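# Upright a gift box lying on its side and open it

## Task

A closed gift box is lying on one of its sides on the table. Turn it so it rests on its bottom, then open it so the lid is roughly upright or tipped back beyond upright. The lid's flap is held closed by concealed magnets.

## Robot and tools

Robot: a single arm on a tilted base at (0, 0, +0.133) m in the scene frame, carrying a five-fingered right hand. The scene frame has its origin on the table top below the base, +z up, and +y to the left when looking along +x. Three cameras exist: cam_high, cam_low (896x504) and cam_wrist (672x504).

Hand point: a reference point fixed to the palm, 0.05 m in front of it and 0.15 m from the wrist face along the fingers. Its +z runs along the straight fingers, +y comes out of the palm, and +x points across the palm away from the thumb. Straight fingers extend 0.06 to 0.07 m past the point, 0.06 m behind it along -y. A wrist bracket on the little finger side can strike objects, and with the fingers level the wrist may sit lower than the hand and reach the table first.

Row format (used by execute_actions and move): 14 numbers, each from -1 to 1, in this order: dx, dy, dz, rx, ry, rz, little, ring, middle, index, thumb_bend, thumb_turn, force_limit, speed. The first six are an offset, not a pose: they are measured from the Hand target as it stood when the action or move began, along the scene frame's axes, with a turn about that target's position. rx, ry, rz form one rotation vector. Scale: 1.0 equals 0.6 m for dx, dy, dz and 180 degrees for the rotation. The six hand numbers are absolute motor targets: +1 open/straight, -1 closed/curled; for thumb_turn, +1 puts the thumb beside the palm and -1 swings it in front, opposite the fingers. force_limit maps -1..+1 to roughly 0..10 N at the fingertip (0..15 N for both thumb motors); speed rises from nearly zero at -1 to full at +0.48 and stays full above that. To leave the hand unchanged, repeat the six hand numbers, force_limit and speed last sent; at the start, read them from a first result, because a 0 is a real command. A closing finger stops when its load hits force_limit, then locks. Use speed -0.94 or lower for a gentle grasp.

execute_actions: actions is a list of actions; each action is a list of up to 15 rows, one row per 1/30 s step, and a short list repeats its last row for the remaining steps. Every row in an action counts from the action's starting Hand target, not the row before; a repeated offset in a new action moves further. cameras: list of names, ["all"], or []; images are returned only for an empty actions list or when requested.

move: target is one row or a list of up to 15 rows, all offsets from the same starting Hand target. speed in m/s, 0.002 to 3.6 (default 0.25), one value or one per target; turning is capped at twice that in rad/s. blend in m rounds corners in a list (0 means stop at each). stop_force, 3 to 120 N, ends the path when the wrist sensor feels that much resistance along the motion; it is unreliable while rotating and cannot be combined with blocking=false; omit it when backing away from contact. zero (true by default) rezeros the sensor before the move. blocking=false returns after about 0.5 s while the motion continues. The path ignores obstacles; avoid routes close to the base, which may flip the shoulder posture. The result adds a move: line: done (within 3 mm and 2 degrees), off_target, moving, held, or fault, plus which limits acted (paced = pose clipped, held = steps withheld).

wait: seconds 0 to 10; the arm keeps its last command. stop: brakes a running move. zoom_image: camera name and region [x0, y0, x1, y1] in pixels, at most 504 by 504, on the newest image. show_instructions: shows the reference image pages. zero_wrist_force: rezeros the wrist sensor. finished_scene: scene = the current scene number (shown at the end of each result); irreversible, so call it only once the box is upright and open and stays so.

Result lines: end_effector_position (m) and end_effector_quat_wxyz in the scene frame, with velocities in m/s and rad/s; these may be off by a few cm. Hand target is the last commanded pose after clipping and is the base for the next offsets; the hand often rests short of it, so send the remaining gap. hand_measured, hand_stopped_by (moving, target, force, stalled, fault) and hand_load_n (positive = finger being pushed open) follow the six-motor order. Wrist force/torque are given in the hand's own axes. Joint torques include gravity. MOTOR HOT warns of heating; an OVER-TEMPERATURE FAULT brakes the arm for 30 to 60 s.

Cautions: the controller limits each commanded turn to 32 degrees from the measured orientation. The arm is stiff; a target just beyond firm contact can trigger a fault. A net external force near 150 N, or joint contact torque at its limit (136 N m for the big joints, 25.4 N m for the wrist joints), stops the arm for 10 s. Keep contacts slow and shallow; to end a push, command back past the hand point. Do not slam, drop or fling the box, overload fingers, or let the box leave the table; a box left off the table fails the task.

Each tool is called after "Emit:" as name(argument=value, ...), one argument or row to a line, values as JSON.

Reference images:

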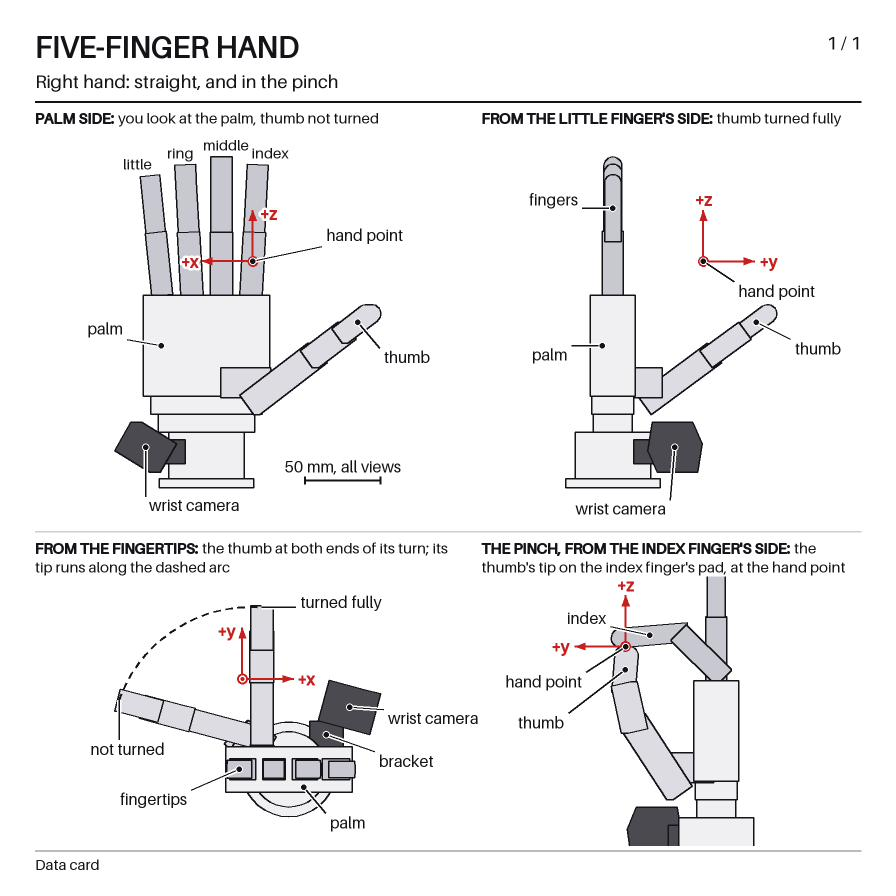

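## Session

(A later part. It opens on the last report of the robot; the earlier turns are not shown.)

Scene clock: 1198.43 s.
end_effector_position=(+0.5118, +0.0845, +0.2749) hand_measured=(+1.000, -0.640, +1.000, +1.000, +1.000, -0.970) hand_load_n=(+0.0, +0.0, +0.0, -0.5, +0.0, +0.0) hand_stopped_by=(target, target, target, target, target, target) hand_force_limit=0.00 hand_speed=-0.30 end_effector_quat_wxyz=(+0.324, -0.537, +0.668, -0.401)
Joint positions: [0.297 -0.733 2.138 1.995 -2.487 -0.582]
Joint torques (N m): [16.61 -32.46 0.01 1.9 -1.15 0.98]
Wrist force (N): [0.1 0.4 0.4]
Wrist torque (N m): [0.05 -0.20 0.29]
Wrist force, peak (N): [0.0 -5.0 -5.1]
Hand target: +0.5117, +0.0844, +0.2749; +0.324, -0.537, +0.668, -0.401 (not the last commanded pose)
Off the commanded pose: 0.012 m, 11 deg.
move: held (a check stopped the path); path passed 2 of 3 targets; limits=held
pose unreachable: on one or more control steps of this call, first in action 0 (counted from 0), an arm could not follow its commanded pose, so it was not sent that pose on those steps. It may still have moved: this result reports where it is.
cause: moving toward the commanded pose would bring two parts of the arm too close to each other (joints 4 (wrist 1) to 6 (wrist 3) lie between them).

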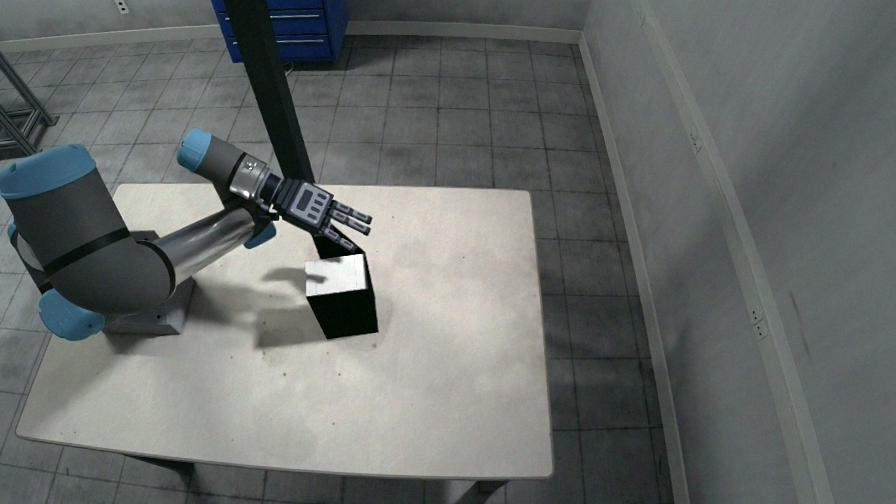

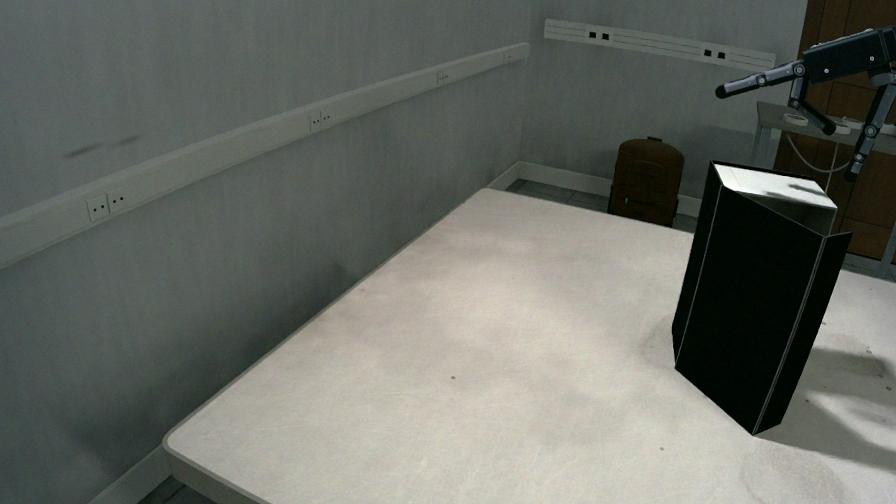

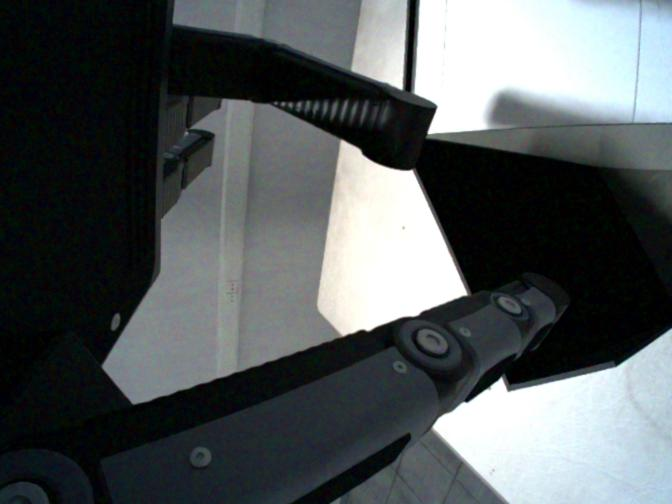

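Emit:
move(
  target=[0.1037,-0.0098,-0.055,0,0,0,1,-0.64,1,1,1,-0.97,0,-0.3],
  speed=0.12,
  stop_force=4,
  cameras=["cam_wrist","cam_high","cam_low"],
)

Scene clock: 1240.97 s.
end_effector_position=(+0.5739, +0.0786, +0.2419) hand_measured=(+1.000, -0.640, +1.000, +1.000, +1.000, -0.970) hand_load_n=(+0.0, +0.0, +0.0, +0.0, +0.0, +0.0) hand_stopped_by=(target, target, target, target, target, target) hand_force_limit=0.00 hand_speed=-0.30 end_effector_quat_wxyz=(+0.324, -0.537, +0.668, -0.401)
Joint positions: [0.18 -0.67 2.027 2.01 -2.374 -0.625]
Joint torques (N m): [22.31 -35.62 -11.44 -3.03 2.38 1.47]
Wrist force (N): [0.0 0.1 0.0]
Wrist torque (N m): [0.03 -0.17 0.35]
Wrist force, peak (N): [0.0 -0.1 1.4]
Hand target: +0.5740, +0.0786, +0.2419; +0.324, -0.537, +0.668, -0.401
Off the commanded pose: 0.000 m, 0 deg.
move: done

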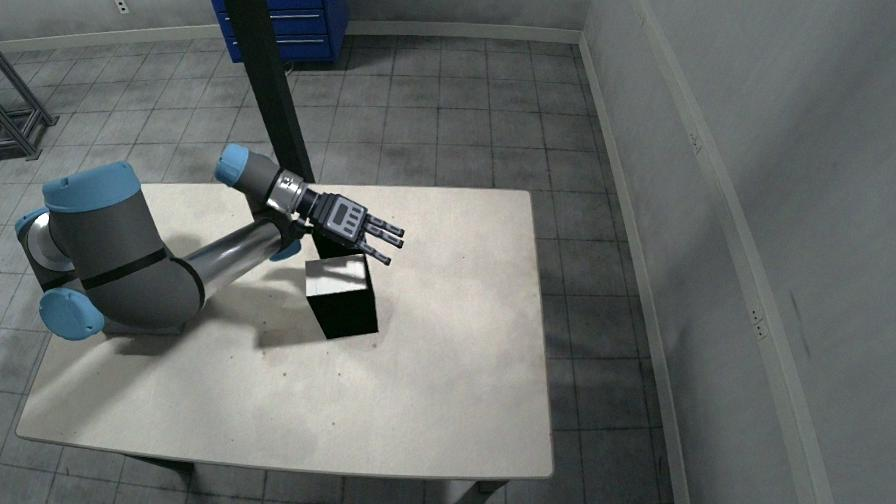

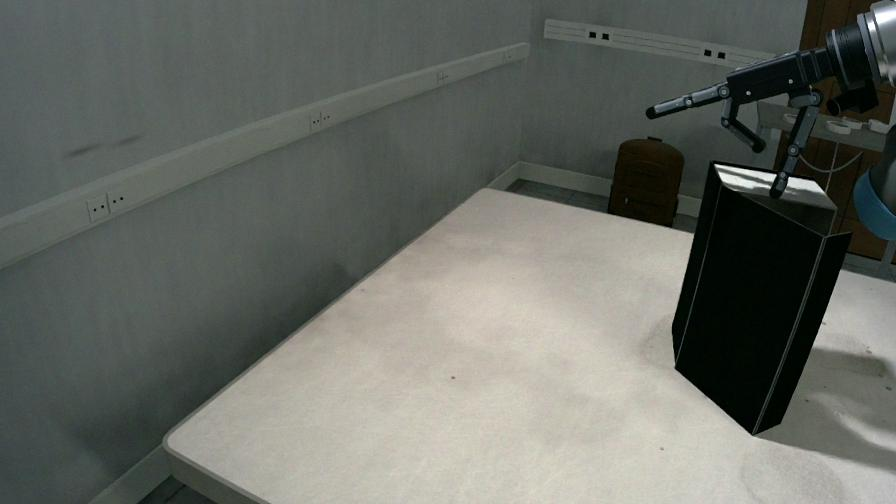

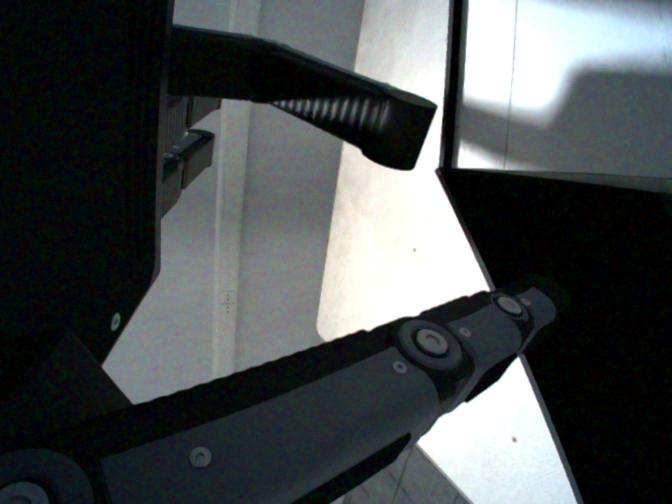

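Emit:
move(
  target=[
    [0.0117,0.0017,-0.01,0,0,0,1,-0.64,1,1,1,-0.97,0,-0.3],
    [0.0117,0.0017,-0.058,0,0,0,1,-0.64,1,1,1,-0.97,0,-0.3],
  ],
  speed=[0.05,0.03],
  blend=[0.002,0],
  stop_force=3,
  cameras=["cam_wrist","cam_low"],
)

Scene clock: 1256.63 s.
end_effector_position=(+0.5810, +0.0796, +0.2071) hand_measured=(+1.000, -0.640, +1.000, +1.000, +1.000, -0.970) hand_load_n=(+0.0, +0.0, +0.0, +0.0, +0.0, +0.0) hand_stopped_by=(target, target, target, target, target, target) hand_force_limit=0.00 hand_speed=-0.30 end_effector_quat_wxyz=(+0.324, -0.537, +0.668, -0.401)
Joint positions: [0.12 -0.61 2.023 1.942 -2.316 -0.643]
Joint torques (N m): [36.5 -37.06 -10.41 1.59 -1.26 0.92]
Wrist force (N): [0.2 0.7 0.3]
Wrist torque (N m): [0.08 -0.19 0.39]
Wrist force, peak (N): [-0.2 0.5 0.7]
Hand target: +0.5810, +0.0796, +0.2071; +0.324, -0.537, +0.668, -0.401
Off the commanded pose: 0.000 m, 0 deg.
move: done
Images, in order (width x height): cam_low 896x504, cam_wrist 672x504.

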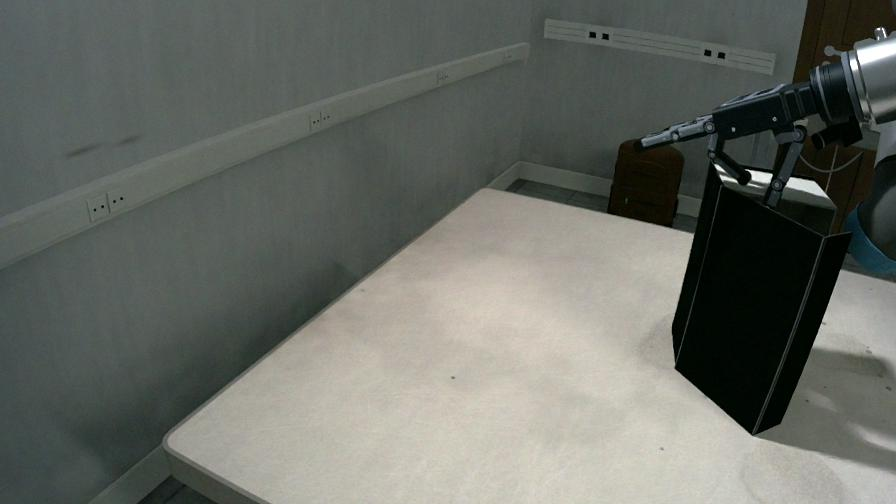

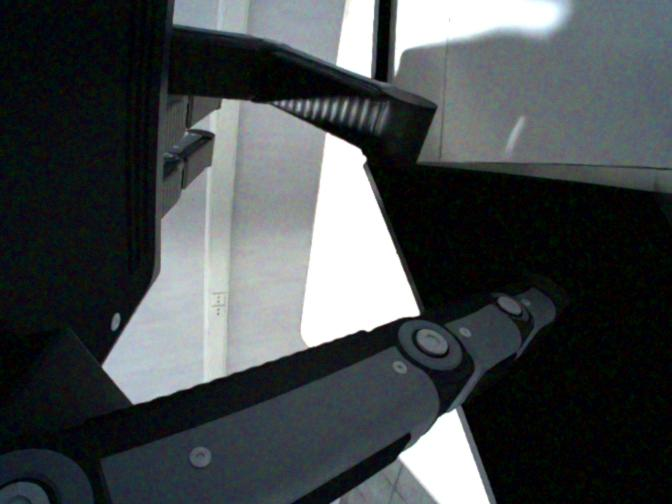

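Emit:
move(
  target=[
    [0.0012,-0.0083,0.003,0,0,0,1,-0.64,1,1,1,-0.97,0,-0.3],
    [0.0012,-0.0083,-0.06,0,0,0,1,-0.64,1,1,1,-0.97,0,-0.3],
  ],
  speed=[0.03,0.01],
  blend=[0.001,0],
  stop_force=10,
)

Emit:
execute_actions(
  actions=[
    [[0,0,0,0,0,0,1,-0.64,1,1,1,-0.75,0,-0.7]],
    [[0,0,0,0,0,0,1,-0.64,1,1,1,-0.55,0,-0.75]],
    [[0,0,0,0,0,0,1,-0.64,1,1,1,-0.35,0,-0.75]],
    [[0,0,0,0,0,0,1,-0.64,1,1,1,-0.35,0,-0.75]],
  ],
  cameras=["cam_wrist","cam_low"],
)

Scene clock: 1265.33 s.
end_effector_position=(+0.5817, +0.0746, +0.1996) hand_measured=(+1.000, -0.640, +1.000, +1.000, +1.000, -0.970) hand_load_n=(+0.0, -6.5, +0.0, +0.0, +0.0, +0.0) hand_stopped_by=(target, target, target, target, target, target) hand_force_limit=0.00 hand_speed=-0.30 end_effector_quat_wxyz=(+0.324, -0.537, +0.668, -0.401)
Joint positions: [0.1 -0.607 2.032 1.926 -2.295 -0.649]
Joint torques (N m): [32.76 -32.15 -7.21 2.49 -2.56 1.26]
Wrist force (N): [0.1 -9.4 -2.5]
Wrist torque (N m): [-0.07 -0.13 0.03]
Wrist force, peak (N): [-0.2 -14.1 -3.4]
Hand target: +0.5817, +0.0746, +0.1996; +0.324, -0.537, +0.668, -0.401 (not the last commanded pose)
Off the commanded pose: 0.029 m, 0 deg.
move: contact; path passed 1 of 2 targets

Scene clock: 1267.53 s.
end_effector_position=(+0.5817, +0.0746, +0.1996) hand_measured=(+1.000, -0.640, +1.000, +1.000, +1.000, -0.350) hand_load_n=(+0.0, -7.5, +0.0, +0.0, +0.0, -2.0) hand_stopped_by=(target, target, target, target, target, target) hand_force_limit=0.00 hand_speed=-0.75 end_effector_quat_wxyz=(+0.324, -0.537, +0.668, -0.401)
Joint positions: [0.1 -0.607 2.032 1.926 -2.295 -0.649]
Joint torques (N m): [32.35 -28.73 -6.16 1.76 1.29 1.27]
Wrist force (N): [0.4 -6.5 -4.1]
Wrist torque (N m): [-0.07 -0.07 0.06]
Wrist force, peak (N): [-0.3 -10.0 -2.3]
Hand target: +0.5817, +0.0746, +0.1996; +0.324, -0.537, +0.668, -0.401
Off the commanded pose: 0.000 m, 0 deg.
Images, in order (width x height): cam_low 896x504, cam_wrist 672x504.

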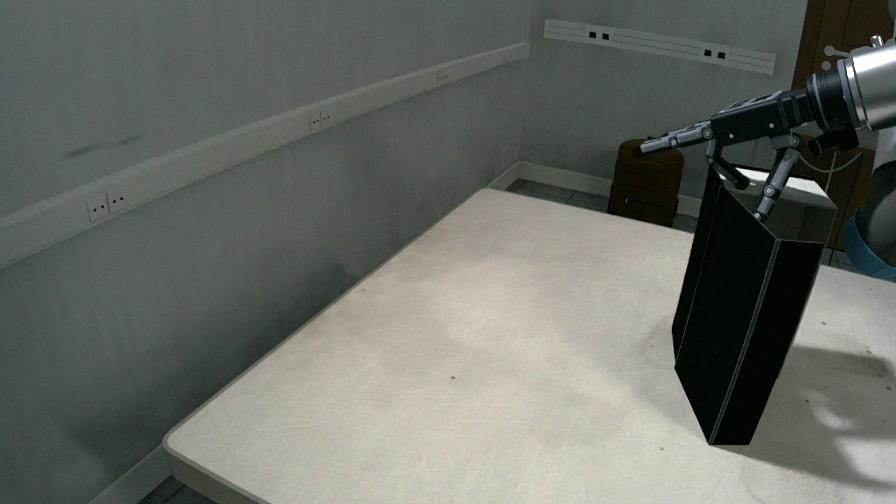

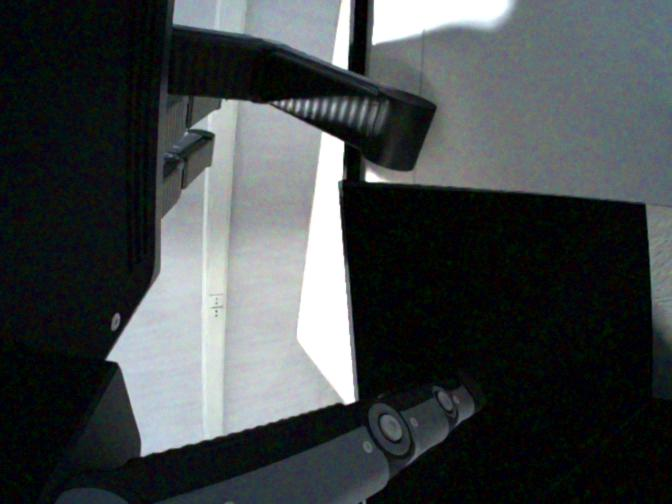

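Emit:
execute_actions(
  actions=[
    [[0,0,0,0,0,0,1,-0.64,1,1,1,-0.18,0,-0.75]],
    [[0,0,0,0,0,0,1,-0.64,1,1,1,0.0,0,-0.75]],
    [[0,0,0,0,0,0,1,-0.64,1,1,1,0.17,0,-0.75]],
    [[0,0,0,0,0,0,1,-0.64,1,1,1,0.17,0,-0.75]],
  ],
  cameras=["cam_wrist","cam_low"],
)

Scene clock: 1276.70 s.
end_effector_position=(+0.5817, +0.0746, +0.1996) hand_measured=(+1.000, -0.640, +1.000, +1.000, +1.000, +0.170) hand_load_n=(+0.0, -8.0, +0.0, +0.0, +0.0, -1.5) hand_stopped_by=(target, target, target, target, target, target) hand_force_limit=0.00 hand_speed=-0.75 end_effector_quat_wxyz=(+0.324, -0.537, +0.668, -0.401)
Joint positions: [0.1 -0.607 2.032 1.926 -2.295 -0.649]
Joint torques (N m): [32.55 -20.54 -3.81 0.22 0.04 1.13]
Wrist force (N): [0.0 -6.6 -4.0]
Wrist torque (N m): [-0.08 -0.07 0.06]
Wrist force, peak (N): [-0.1 -6.9 -4.7]
Hand target: +0.5817, +0.0746, +0.1996; +0.324, -0.537, +0.668, -0.401
Off the commanded pose: 0.000 m, 0 deg.
Images, in order (width x height): cam_low 896x504, cam_wrist 672x504.

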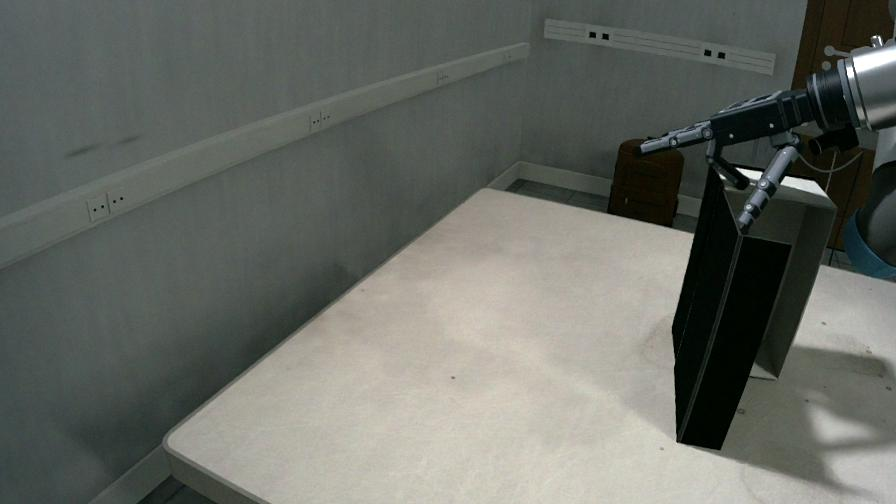

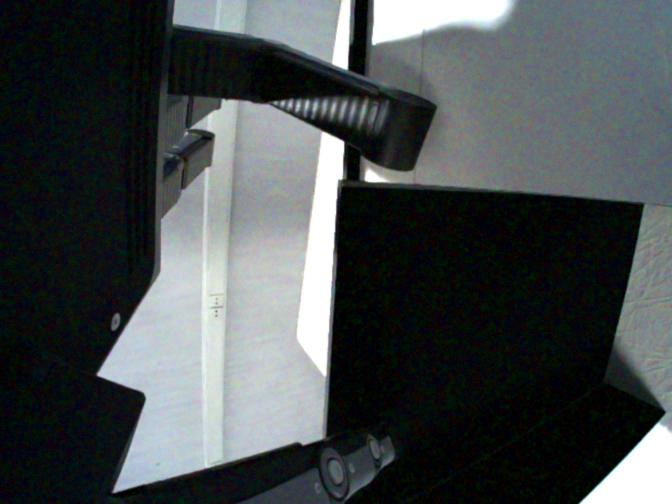

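Emit:
execute_actions(
  actions=[
    [[0,0,0,0,0,0,1,-0.64,1,1,1,0.33,0,-0.75]],
    [[0,0,0,0,0,0,1,-0.64,1,1,1,0.48,0,-0.75]],
    [[0,0,0,0,0,0,1,-0.64,1,1,1,0.6,0,-0.75]],
    [[0,0,0,0,0,0,1,-0.64,1,1,1,0.6,0,-0.75]],
  ],
  cameras=["cam_wrist","cam_low"],
)

Scene clock: 1281.07 s.
end_effector_position=(+0.5817, +0.0746, +0.1996) hand_measured=(+1.000, -0.640, +1.000, +1.000, +1.000, +0.600) hand_load_n=(+0.0, -8.0, +0.0, +0.0, +0.5, -1.0) hand_stopped_by=(target, target, target, target, target, target) hand_force_limit=0.00 hand_speed=-0.75 end_effector_quat_wxyz=(+0.324, -0.537, +0.668, -0.401)
Joint positions: [0.1 -0.607 2.032 1.926 -2.295 -0.649]
Joint torques (N m): [31.29 -17.69 -1.46 -1.24 -1.01 1.16]
Wrist force (N): [-0.2 -6.8 -4.9]
Wrist torque (N m): [-0.06 -0.05 0.06]
Wrist force, peak (N): [-0.4 -7.1 -5.0]
Hand target: +0.5817, +0.0746, +0.1996; +0.324, -0.537, +0.668, -0.401
Off the commanded pose: 0.000 m, 0 deg.
Images, in order (width x height): cam_low 896x504, cam_wrist 672x504.

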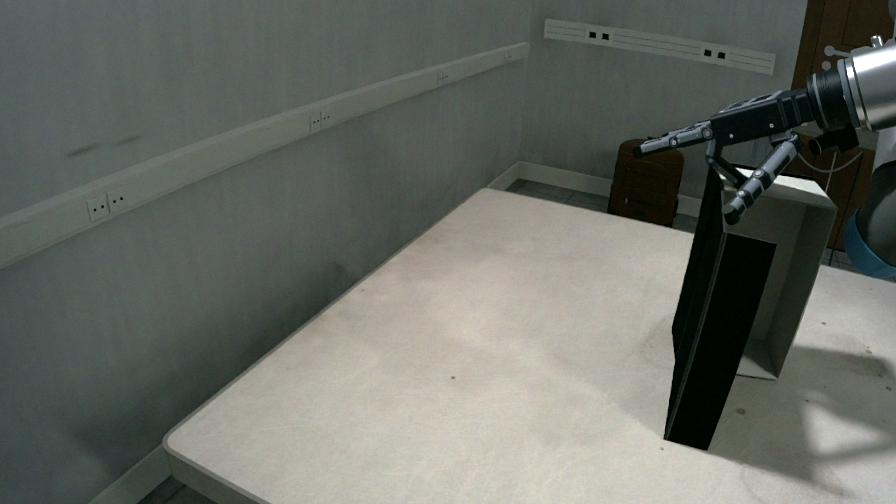

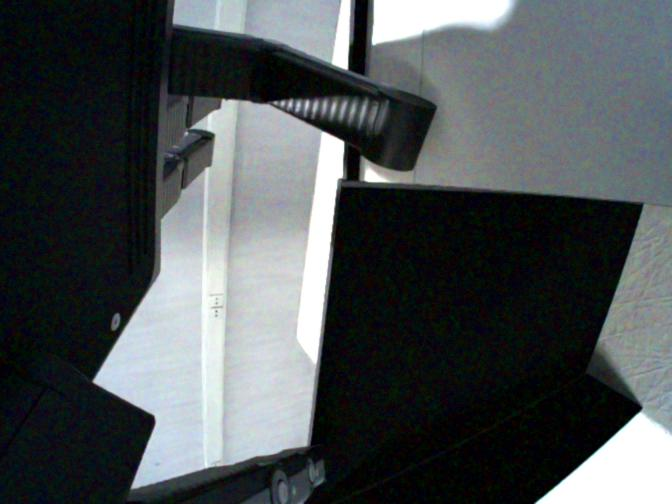

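Emit:
execute_actions(
  actions=[
    [[0,0,0,0,0,0,1,-0.64,1,1,1,-0.97,0,-0.2]],
    [[0,0,0,0,0,0,1,-0.64,1,1,1,-0.97,0,-0.2]],
    [[0,0,0,0,0,0,1,-0.64,1,1,1,-0.97,0,-0.2]],
  ],
)

Emit:
move(
  target=[
    [0,0,0.02,0,0,0,1,-0.64,1,1,1,-0.97,0,-0.3],
    [0,0.0,0.085,0,0,0,1,-0.64,1,1,1,-0.97,0,-0.3],
  ],
  speed=[0.05,0.15],
  blend=[0.002,0],
  cameras=["cam_low","cam_high","cam_wrist"],
)

Emit:
zoom_image(
  camera="cam_high",
  region=[295, 225, 395, 345],
)

Scene clock: 1298.43 s.
end_effector_position=(+0.5817, +0.0746, +0.1996) hand_measured=(+1.000, -0.640, +1.000, +1.000, +1.000, -0.970) hand_load_n=(+0.0, -8.0, +0.0, +0.0, +0.0, +0.0) hand_stopped_by=(target, target, target, target, target, target) hand_force_limit=0.00 hand_speed=-0.20 end_effector_quat_wxyz=(+0.324, -0.537, +0.668, -0.401)
Joint positions: [0.1 -0.607 2.032 1.926 -2.295 -0.649]
Joint torques (N m): [30.18 -17.58 0.92 -1.66 -1.96 1.16]
Wrist force (N): [-0.3 -7.0 -4.2]
Wrist torque (N m): [-0.12 0.01 0.09]
Wrist force, peak (N): [-0.5 -7.5 -5.0]
Hand target: +0.5817, +0.0746, +0.1996; +0.324, -0.537, +0.668, -0.401
Off the commanded pose: 0.000 m, 0 deg.

Scene clock: 1299.40 s.
end_effector_position=(+0.5818, +0.0746, +0.2506) hand_measured=(+1.000, -0.640, +1.000, +1.000, +1.000, -0.970) hand_load_n=(+0.0, +0.0, +0.0, +0.0, +0.0, +0.0) hand_stopped_by=(target, target, target, target, target, target) hand_force_limit=0.00 hand_speed=-0.30 end_effector_quat_wxyz=(+0.324, -0.537, +0.668, -0.401)
Joint positions: [0.182 -0.688 2.011 2.045 -2.376 -0.624]
Joint torques (N m): [32.6 -28.12 0.03 -1.04 0.99 -1.35]
Wrist force (N): [0.0 0.3 0.1]
Wrist torque (N m): [0.05 -0.16 0.31]
Wrist force, peak (N): [-0.4 -6.8 -4.2]
Hand target: +0.5817, +0.0746, +0.2506; +0.324, -0.537, +0.668, -0.401
Off the commanded pose: 0.000 m, 0 deg.
move: done

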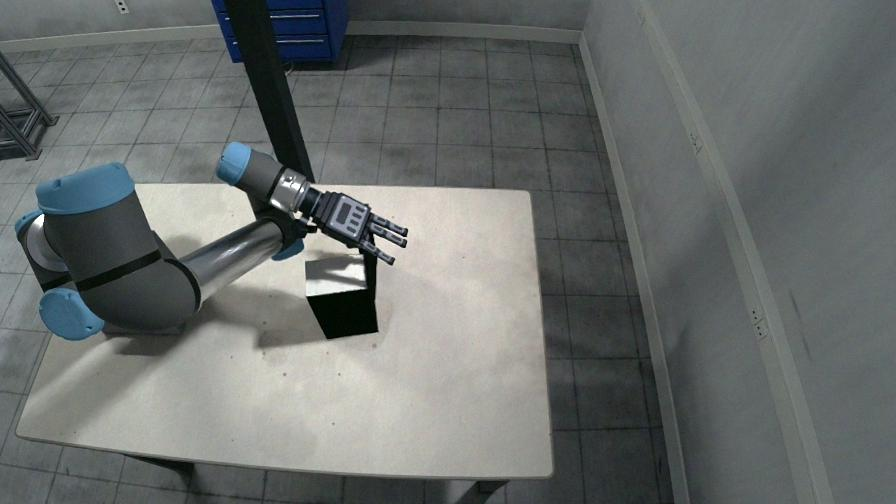

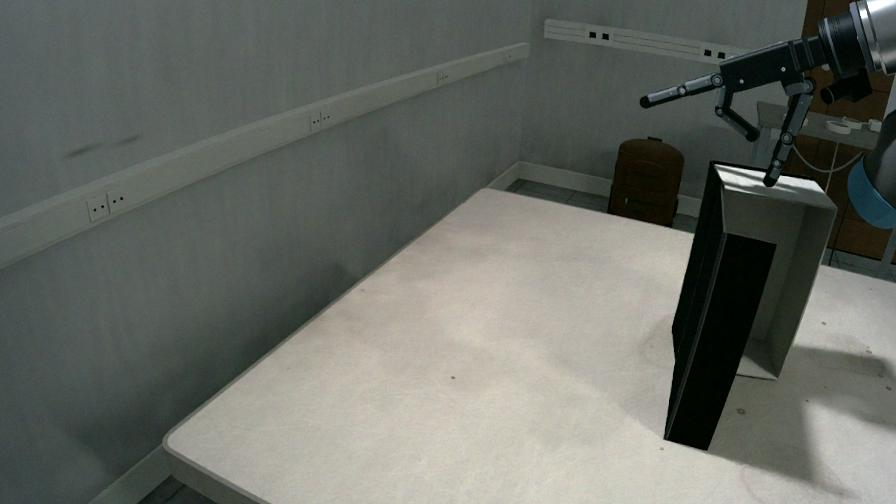

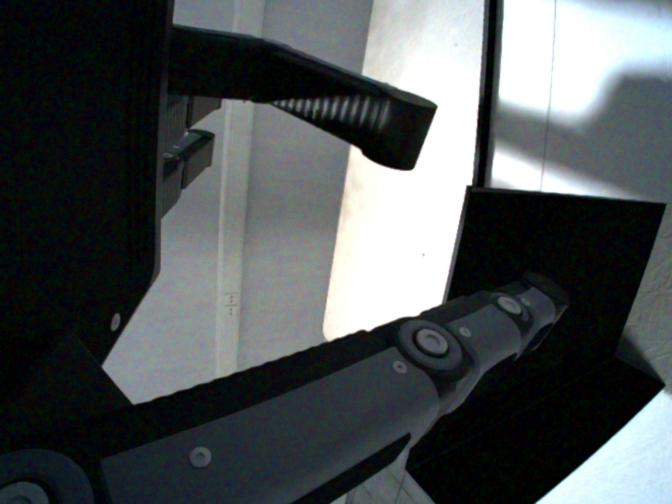

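Scaled by 4.200 from the camera's 896x504 image, which has a finer 1280x720 frame.

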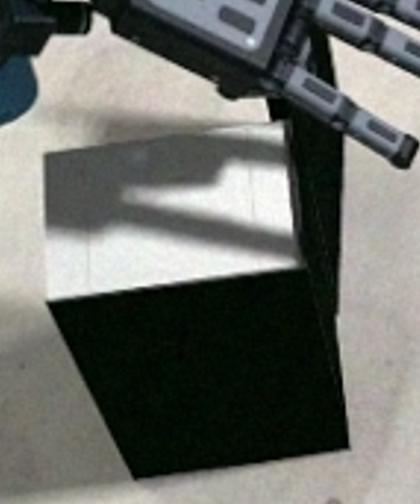

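Emit:
move(
  target=[
    [0.0098,0.0033,-0.045,0,0,0,1,-0.64,1,1,1,-0.97,0,-0.3],
    [0.0098,0.0033,-0.05,0,0,-0.0278,1,-0.64,1,1,1,-0.97,0,-0.3],
    [0.0098,0.0033,-0.13,0,0,-0.0278,1,-0.64,1,1,1,-0.97,0,-0.3],
  ],
  speed=[0.1,0.1,0.012],
  blend=[0.005,0.001,0],
  stop_force=10,
  cameras=["cam_wrist"],
)

Scene clock: 1313.67 s.
end_effector_position=(+0.5876, +0.0766, +0.1996) hand_measured=(+1.000, -0.640, +1.000, +1.000, +1.000, -0.970) hand_load_n=(+0.0, -7.5, +0.0, +0.0, +0.0, +0.0) hand_stopped_by=(target, target, target, target, target, target) hand_force_limit=0.00 hand_speed=-0.30 end_effector_quat_wxyz=(+0.306, -0.507, +0.691, -0.415)
Joint positions: [0.124 -0.562 1.961 1.89 -2.381 -0.647]
Joint torques (N m): [33.83 -33.32 -7.16 2.46 -2.52 1.18]
Wrist force (N): [-0.4 -9.1 -3.2]
Wrist torque (N m): [-0.14 -0.03 0.02]
Wrist force, peak (N): [-0.3 -14.1 -4.5]
Hand target: +0.5876, +0.0766, +0.1996; +0.306, -0.507, +0.691, -0.415 (not the last commanded pose)
Off the commanded pose: 0.027 m, 0 deg.
move: contact; path passed 2 of 3 targets
Images, in order (width x height): cam_wrist 672x504.

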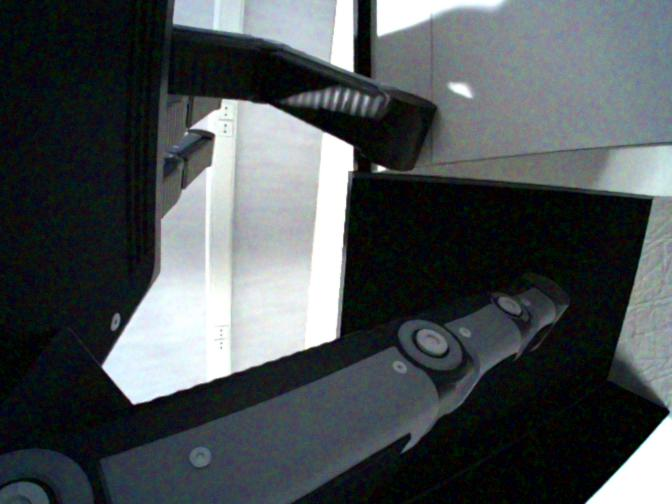

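Pressed. Sweep with a slightly bent thumb later; start straight.

Emit:
execute_actions(
  actions=[
    [[0,0,0,0,0,0,1,-0.64,1,1,1,-0.6,0,-0.6]],
    [[0,0,0,0,0,0,1,-0.64,1,1,1,-0.3,0,-0.7]],
    [[0,0,0,0,0,0,1,-0.64,1,1,1,-0.1,0,-0.75]],
    [[0,0,0,0,0,0,1,-0.64,1,1,1,0.1,0,-0.75]],
    [[0,0,0,0,0,0,1,-0.64,1,1,1,0.1,0,-0.75]],
  ],
  cameras=["cam_wrist","cam_low"],
)

Emit:
execute_actions(
  actions=[
    [[0,0,0,0,0,0,1,-0.64,1,1,1,0.28,0,-0.75]],
    [[0,0,0,0,0,0,1,-0.64,1,1,1,0.45,0,-0.75]],
    [[0,0,0,0,0,0,1,-0.64,1,1,1,0.6,0,-0.75]],
    [[0,0,0,0,0,0,1,-0.64,1,1,1,0.6,0,-0.75]],
  ],
  cameras=["cam_wrist","cam_low"],
)

Scene clock: 1321.37 s.
end_effector_position=(+0.5876, +0.0766, +0.1996) hand_measured=(+1.000, -0.640, +1.000, +1.000, +1.000, +0.100) hand_load_n=(+0.0, -7.5, +0.0, +0.0, +0.0, -2.5) hand_stopped_by=(target, target, target, target, target, target) hand_force_limit=0.00 hand_speed=-0.75 end_effector_quat_wxyz=(+0.306, -0.507, +0.691, -0.415)
Joint positions: [0.124 -0.562 1.961 1.89 -2.381 -0.647]
Joint torques (N m): [32.91 -33.04 -5.26 1.66 -1.75 1.24]
Wrist force (N): [0.7 -8.2 -3.4]
Wrist torque (N m): [-0.15 -0.11 -0.06]
Wrist force, peak (N): [-0.3 -9.3 -3.4]
Hand target: +0.5876, +0.0766, +0.1996; +0.306, -0.507, +0.691, -0.415
Off the commanded pose: 0.000 m, 0 deg.
Images, in order (width x height): cam_low 896x504, cam_wrist 672x504.

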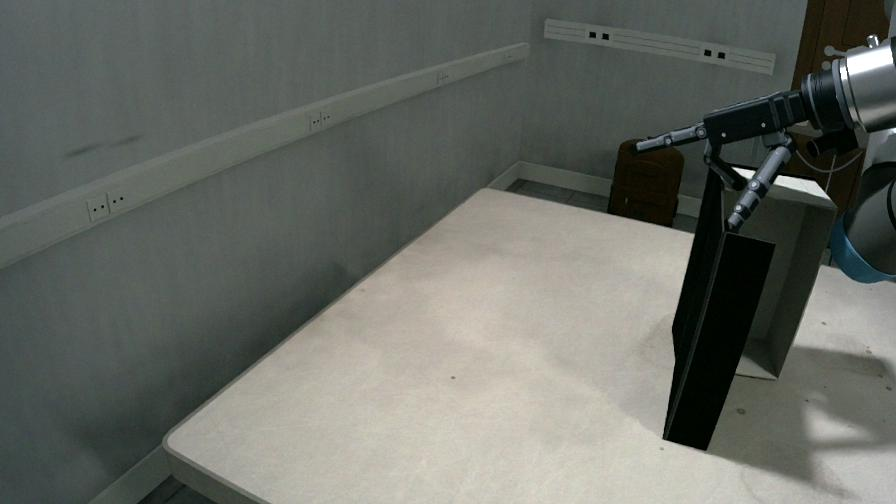

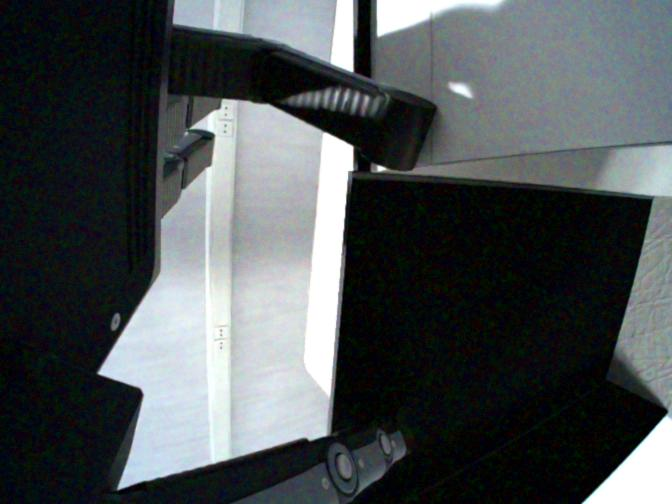

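Scene clock: 1323.57 s.
end_effector_position=(+0.5876, +0.0766, +0.1996) hand_measured=(+1.000, -0.640, +1.000, +1.000, +1.000, +0.600) hand_load_n=(+0.0, -7.0, +0.0, +0.0, +0.0, -1.5) hand_stopped_by=(target, target, target, target, target, target) hand_force_limit=0.00 hand_speed=-0.75 end_effector_quat_wxyz=(+0.306, -0.507, +0.691, -0.415)
Joint positions: [0.124 -0.562 1.961 1.89 -2.381 -0.647]
Joint torques (N m): [32.71 -32.7 -2.62 1.29 -1.37 1.2]
Wrist force (N): [0.3 -8.9 -4.4]
Wrist torque (N m): [-0.17 -0.13 -0.06]
Wrist force, peak (N): [0.2 -8.9 -4.5]
Hand target: +0.5876, +0.0766, +0.1996; +0.306, -0.507, +0.691, -0.415
Off the commanded pose: 0.000 m, 0 deg.
Images, in order (width x height): cam_low 896x504, cam_wrist 672x504.

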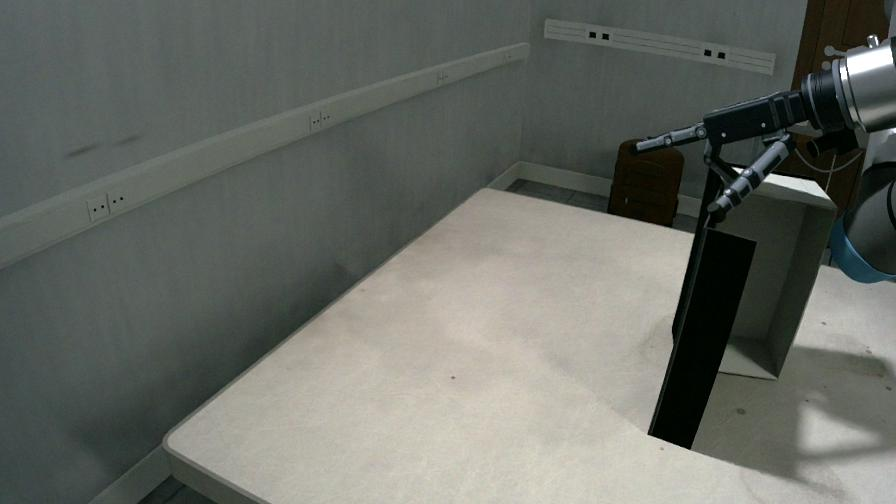

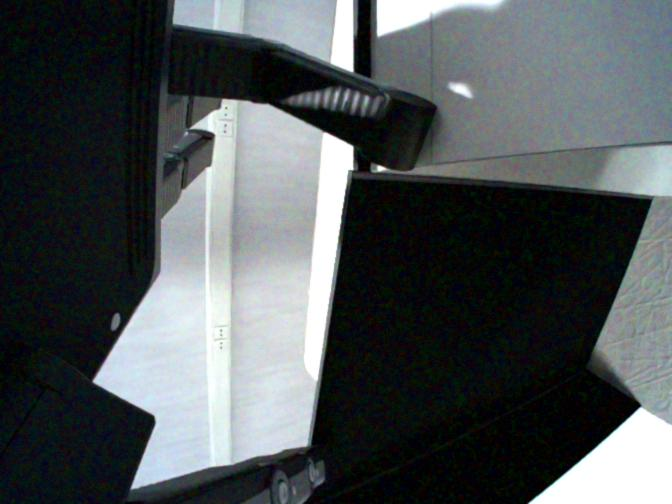

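Emit:
execute_actions(
  actions=[
    [[0,0,0,0,0,0,1,-0.64,1,1,0.8,0.72,0,-0.75]],
    [[0,0,0,0,0,0,1,-0.64,1,1,0.8,0.85,0,-0.75]],
    [[0,0,0,0,0,0,1,-0.64,1,1,0.8,0.85,0,-0.75]],
  ],
  cameras=["cam_wrist","cam_low"],
)

Scene clock: 1329.40 s.
end_effector_position=(+0.5876, +0.0766, +0.1996) hand_measured=(+1.000, -0.640, +1.000, +1.000, +0.800, +0.850) hand_load_n=(+0.0, -7.5, +0.0, +0.0, +0.0, +0.0) hand_stopped_by=(target, target, target, target, target, target) hand_force_limit=0.00 hand_speed=-0.75 end_effector_quat_wxyz=(+0.306, -0.507, +0.691, -0.415)
Joint positions: [0.124 -0.562 1.961 1.89 -2.381 -0.647]
Joint torques (N m): [30.3 -31.7 1.51 0.82 -0.72 0.97]
Wrist force (N): [-0.1 -8.2 -3.4]
Wrist torque (N m): [-0.14 -0.04 0.05]
Wrist force, peak (N): [-0.7 -9.5 -4.6]
Hand target: +0.5876, +0.0766, +0.1996; +0.306, -0.507, +0.691, -0.415
Off the commanded pose: 0.000 m, 0 deg.
Images, in order (width x height): cam_low 896x504, cam_wrist 672x504.

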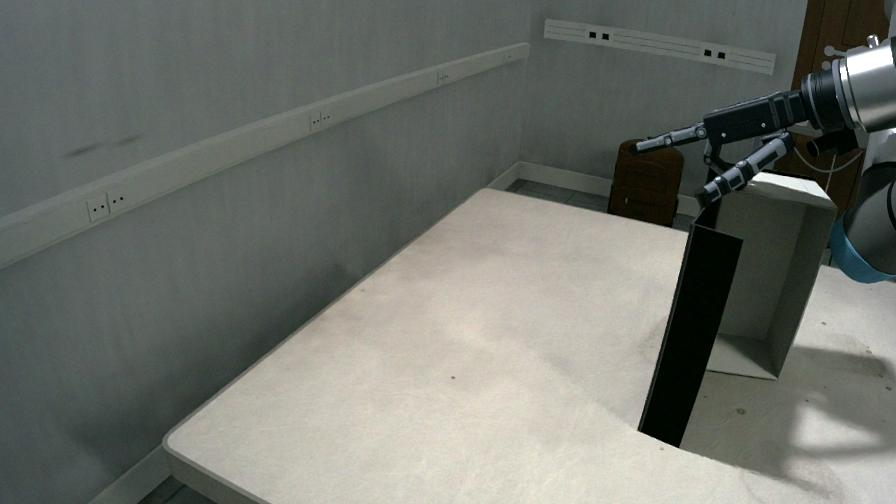

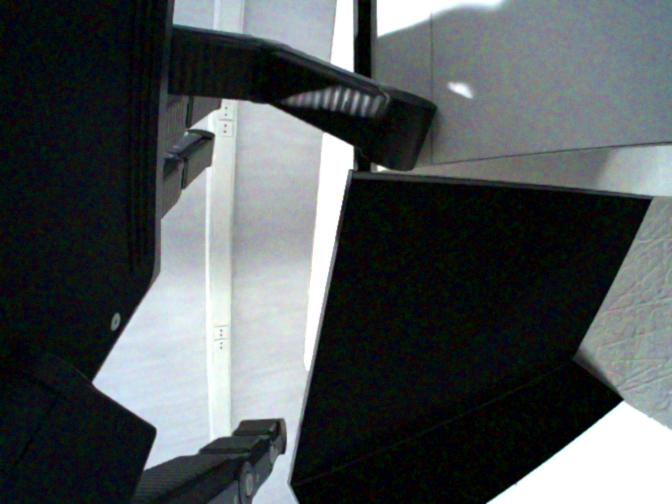

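Emit:
zoom_image(
  camera="cam_low",
  region=[620, 140, 860, 460],
)

Scaled by 1.575 from the camera's 896x504 image, which has a finer 1280x720 frame.

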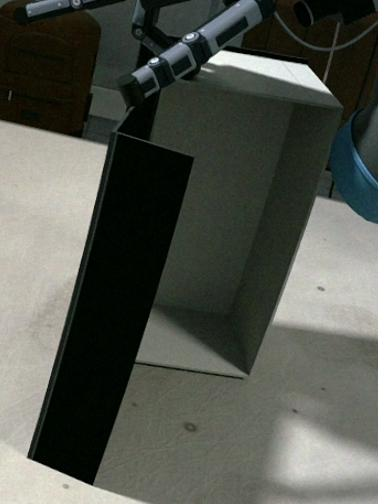

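Emit:
move(
  target=[
    [0,0,0.03,0,0,0,1,-0.64,1,1,0.8,0.85,0,-0.2],
    [0,0,0.2,0,0,0,1,-0.64,1,1,0.8,0.85,0,-0.2],
    [-0.06,-0.16,0.25,0,0,0.222,1,1,1,1,1,-1,0,-0.2],
  ],
  speed=[0.05,0.25,0.4],
  blend=[0.002,0.02,0],
)

Emit:
move(
  target=[
    [0.0,-0.08,0,0.114,0.099,-0.131,1,1,1,1,1,-1,0,-0.2],
    [0.01,-0.16,0,0.229,0.197,-0.262,1,1,1,1,1,-1,0,-0.2],
    [0.02,-0.22,0,0.343,0.296,-0.393,1,1,1,1,1,-1,0,-0.2],
  ],
  speed=[0.5,0.5,0.5],
  blend=[0.02,0.02,0],
  cameras=["cam_low","cam_high"],
)

Scene clock: 1453.27 s.
end_effector_position=(+0.5516, -0.0194, +0.3496) hand_measured=(+1.000, +1.000, +1.000, +1.000, +1.000, -1.000) hand_load_n=(-0.5, +0.0, +0.0, +0.0, +0.0, +0.0) hand_stopped_by=(target, target, target, target, target, target) hand_force_limit=0.00 hand_speed=-0.20 end_effector_quat_wxyz=(-0.429, +0.713, -0.476, +0.285)
Joint positions: [0.025 -1.37 2.216 2.888 -1.816 -0.785]
Joint torques (N m): [11.77 -23.36 -8.13 -0.31 2.07 -0.93]
Wrist force (N): [-0.2 0.6 0.2]
Wrist torque (N m): [0.10 -0.10 0.31]
Wrist force, peak (N): [-0.4 -8.3 -3.9]
Hand target: +0.5516, -0.0194, +0.3496; -0.430, +0.713, -0.476, +0.285
Off the commanded pose: 0.000 m, 0 deg.
move: done

Scene clock: 1455.73 s.
end_effector_position=(+0.5637, -0.1515, +0.3496) hand_measured=(+1.000, +1.000, +1.000, +1.000, +1.000, -1.000) hand_load_n=(+0.0, +0.0, +0.0, +0.0, +0.0, +0.0) hand_stopped_by=(target, target, target, target, target, target) hand_force_limit=0.00 hand_speed=-0.20 end_effector_quat_wxyz=(+0.241, -0.082, +0.961, +0.109)
Joint positions: [-0.204 -1.65 2.033 3.744 -2.007 1.018]
Joint torques (N m): [22.93 -7.82 -5.72 -2.57 -1.29 1.25]
Wrist force (N): [0.1 0.5 0.0]
Wrist torque (N m): [0.00 -0.22 0.23]
Wrist force, peak (N): [-0.1 1.0 -0.1]
Hand target: +0.5636, -0.1514, +0.3496; +0.241, -0.082, +0.961, +0.109
Off the commanded pose: 0.000 m, 0 deg.
move: done
Images, in order (width x height): cam_high 896x504, cam_low 896x504.

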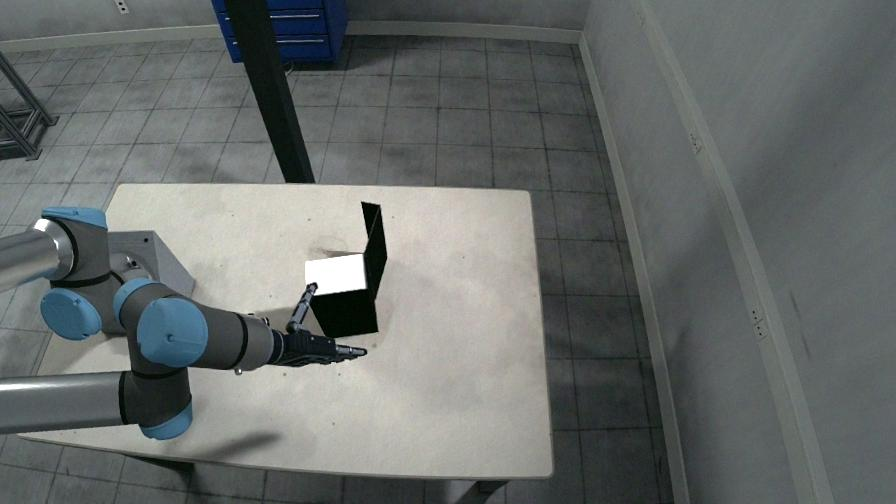

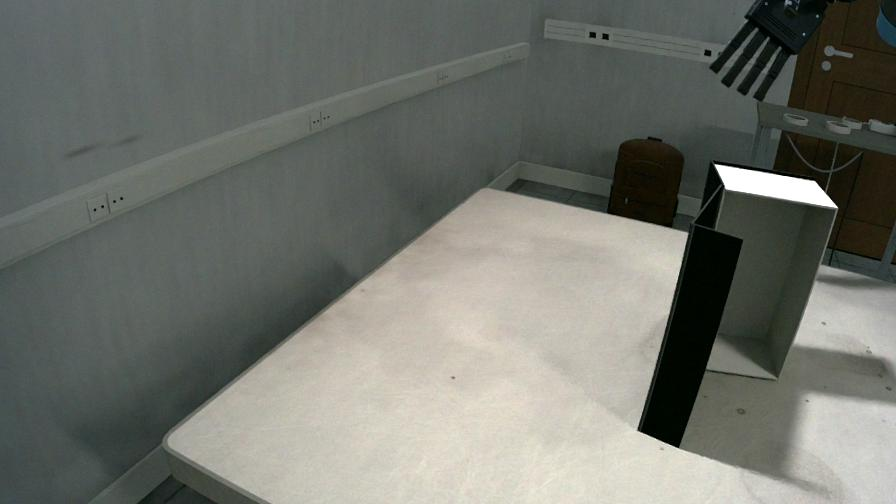

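Emit:
zoom_image(
  camera="cam_high",
  region=[290, 190, 410, 350],
)

Emit:
move(
  target=[
    [0.0,0.04,-0.1,-0.0418,0.0752,0,1,1,1,1,1,-1,0,-0.2],
    [0.0023,0.1,-0.24,-0.0836,0.1505,0,1,1,1,1,1,-1,0,-0.2],
  ],
  speed=[0.25,0.2],
  blend=[0.02,0],
  stop_force=5,
  cameras=["cam_low","cam_high","cam_wrist"],
)

Scaled by 3.150 from the camera's 896x504 image, which has a finer 1280x720 frame.

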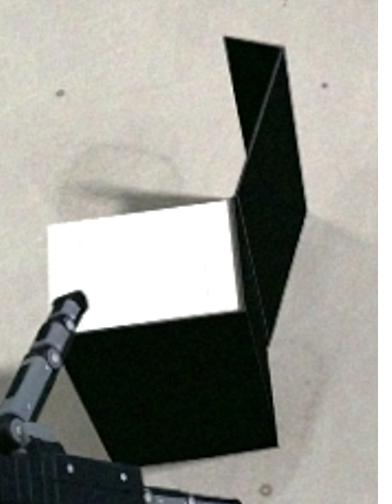

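Scene clock: 1462.53 s.
end_effector_position=(+0.5650, -0.0914, +0.2056) hand_measured=(+1.000, +1.000, +1.000, +1.000, +1.000, -1.000) hand_load_n=(+0.0, +0.0, +0.0, +0.0, +0.0, +0.0) hand_stopped_by=(target, target, target, target, target, target) hand_force_limit=0.00 hand_speed=-0.20 end_effector_quat_wxyz=(-0.002, -0.085, +0.996, +0.000)
Joint positions: [-0.15 -1.309 1.912 4.071 -2.385 1.391]
Joint torques (N m): [27.55 -15.11 -3.96 -0.03 -1.97 1.11]
Wrist force (N): [0.4 0.5 -0.1]
Wrist torque (N m): [0.01 -0.24 0.25]
Wrist force, peak (N): [0.1 1.2 0.9]
Hand target: +0.5650, -0.0914, +0.2056; -0.002, -0.085, +0.996, +0.000
Off the commanded pose: 0.000 m, 0 deg.
move: done

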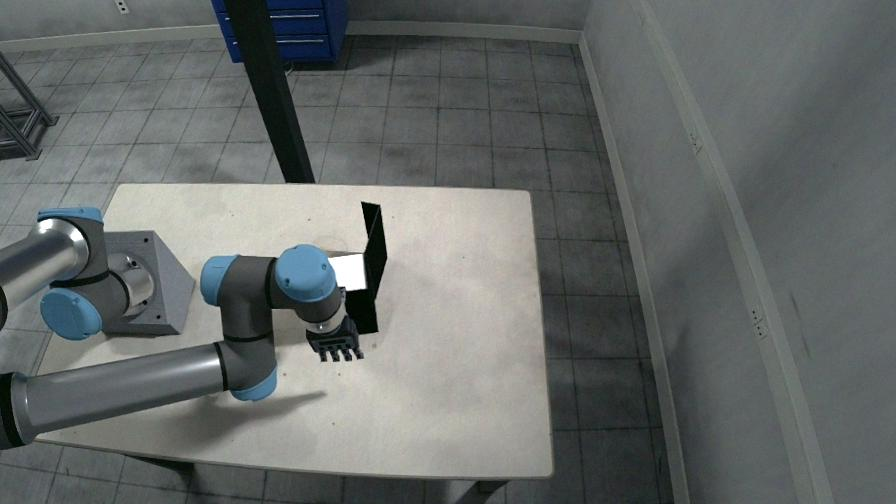

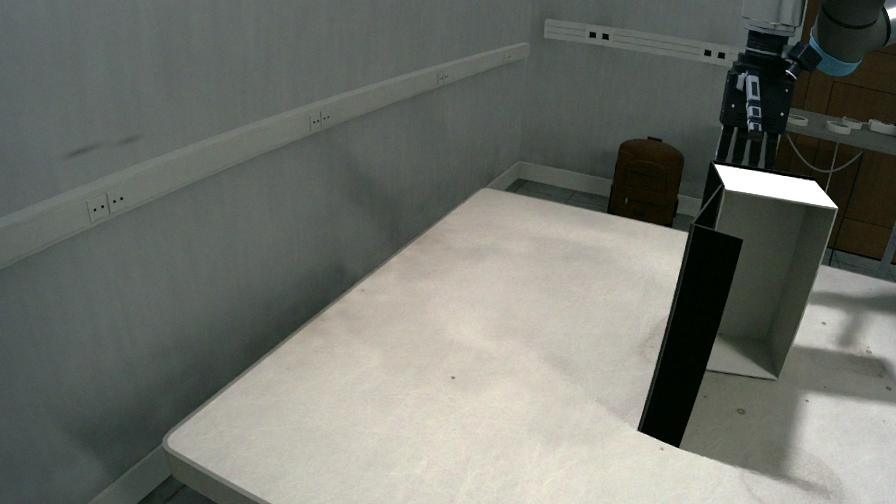

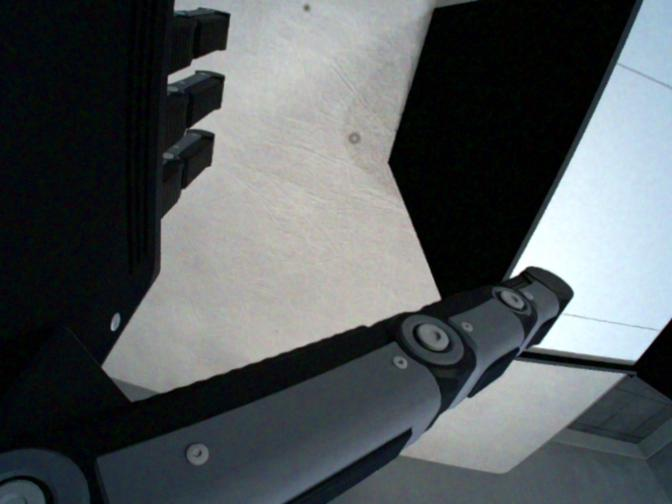

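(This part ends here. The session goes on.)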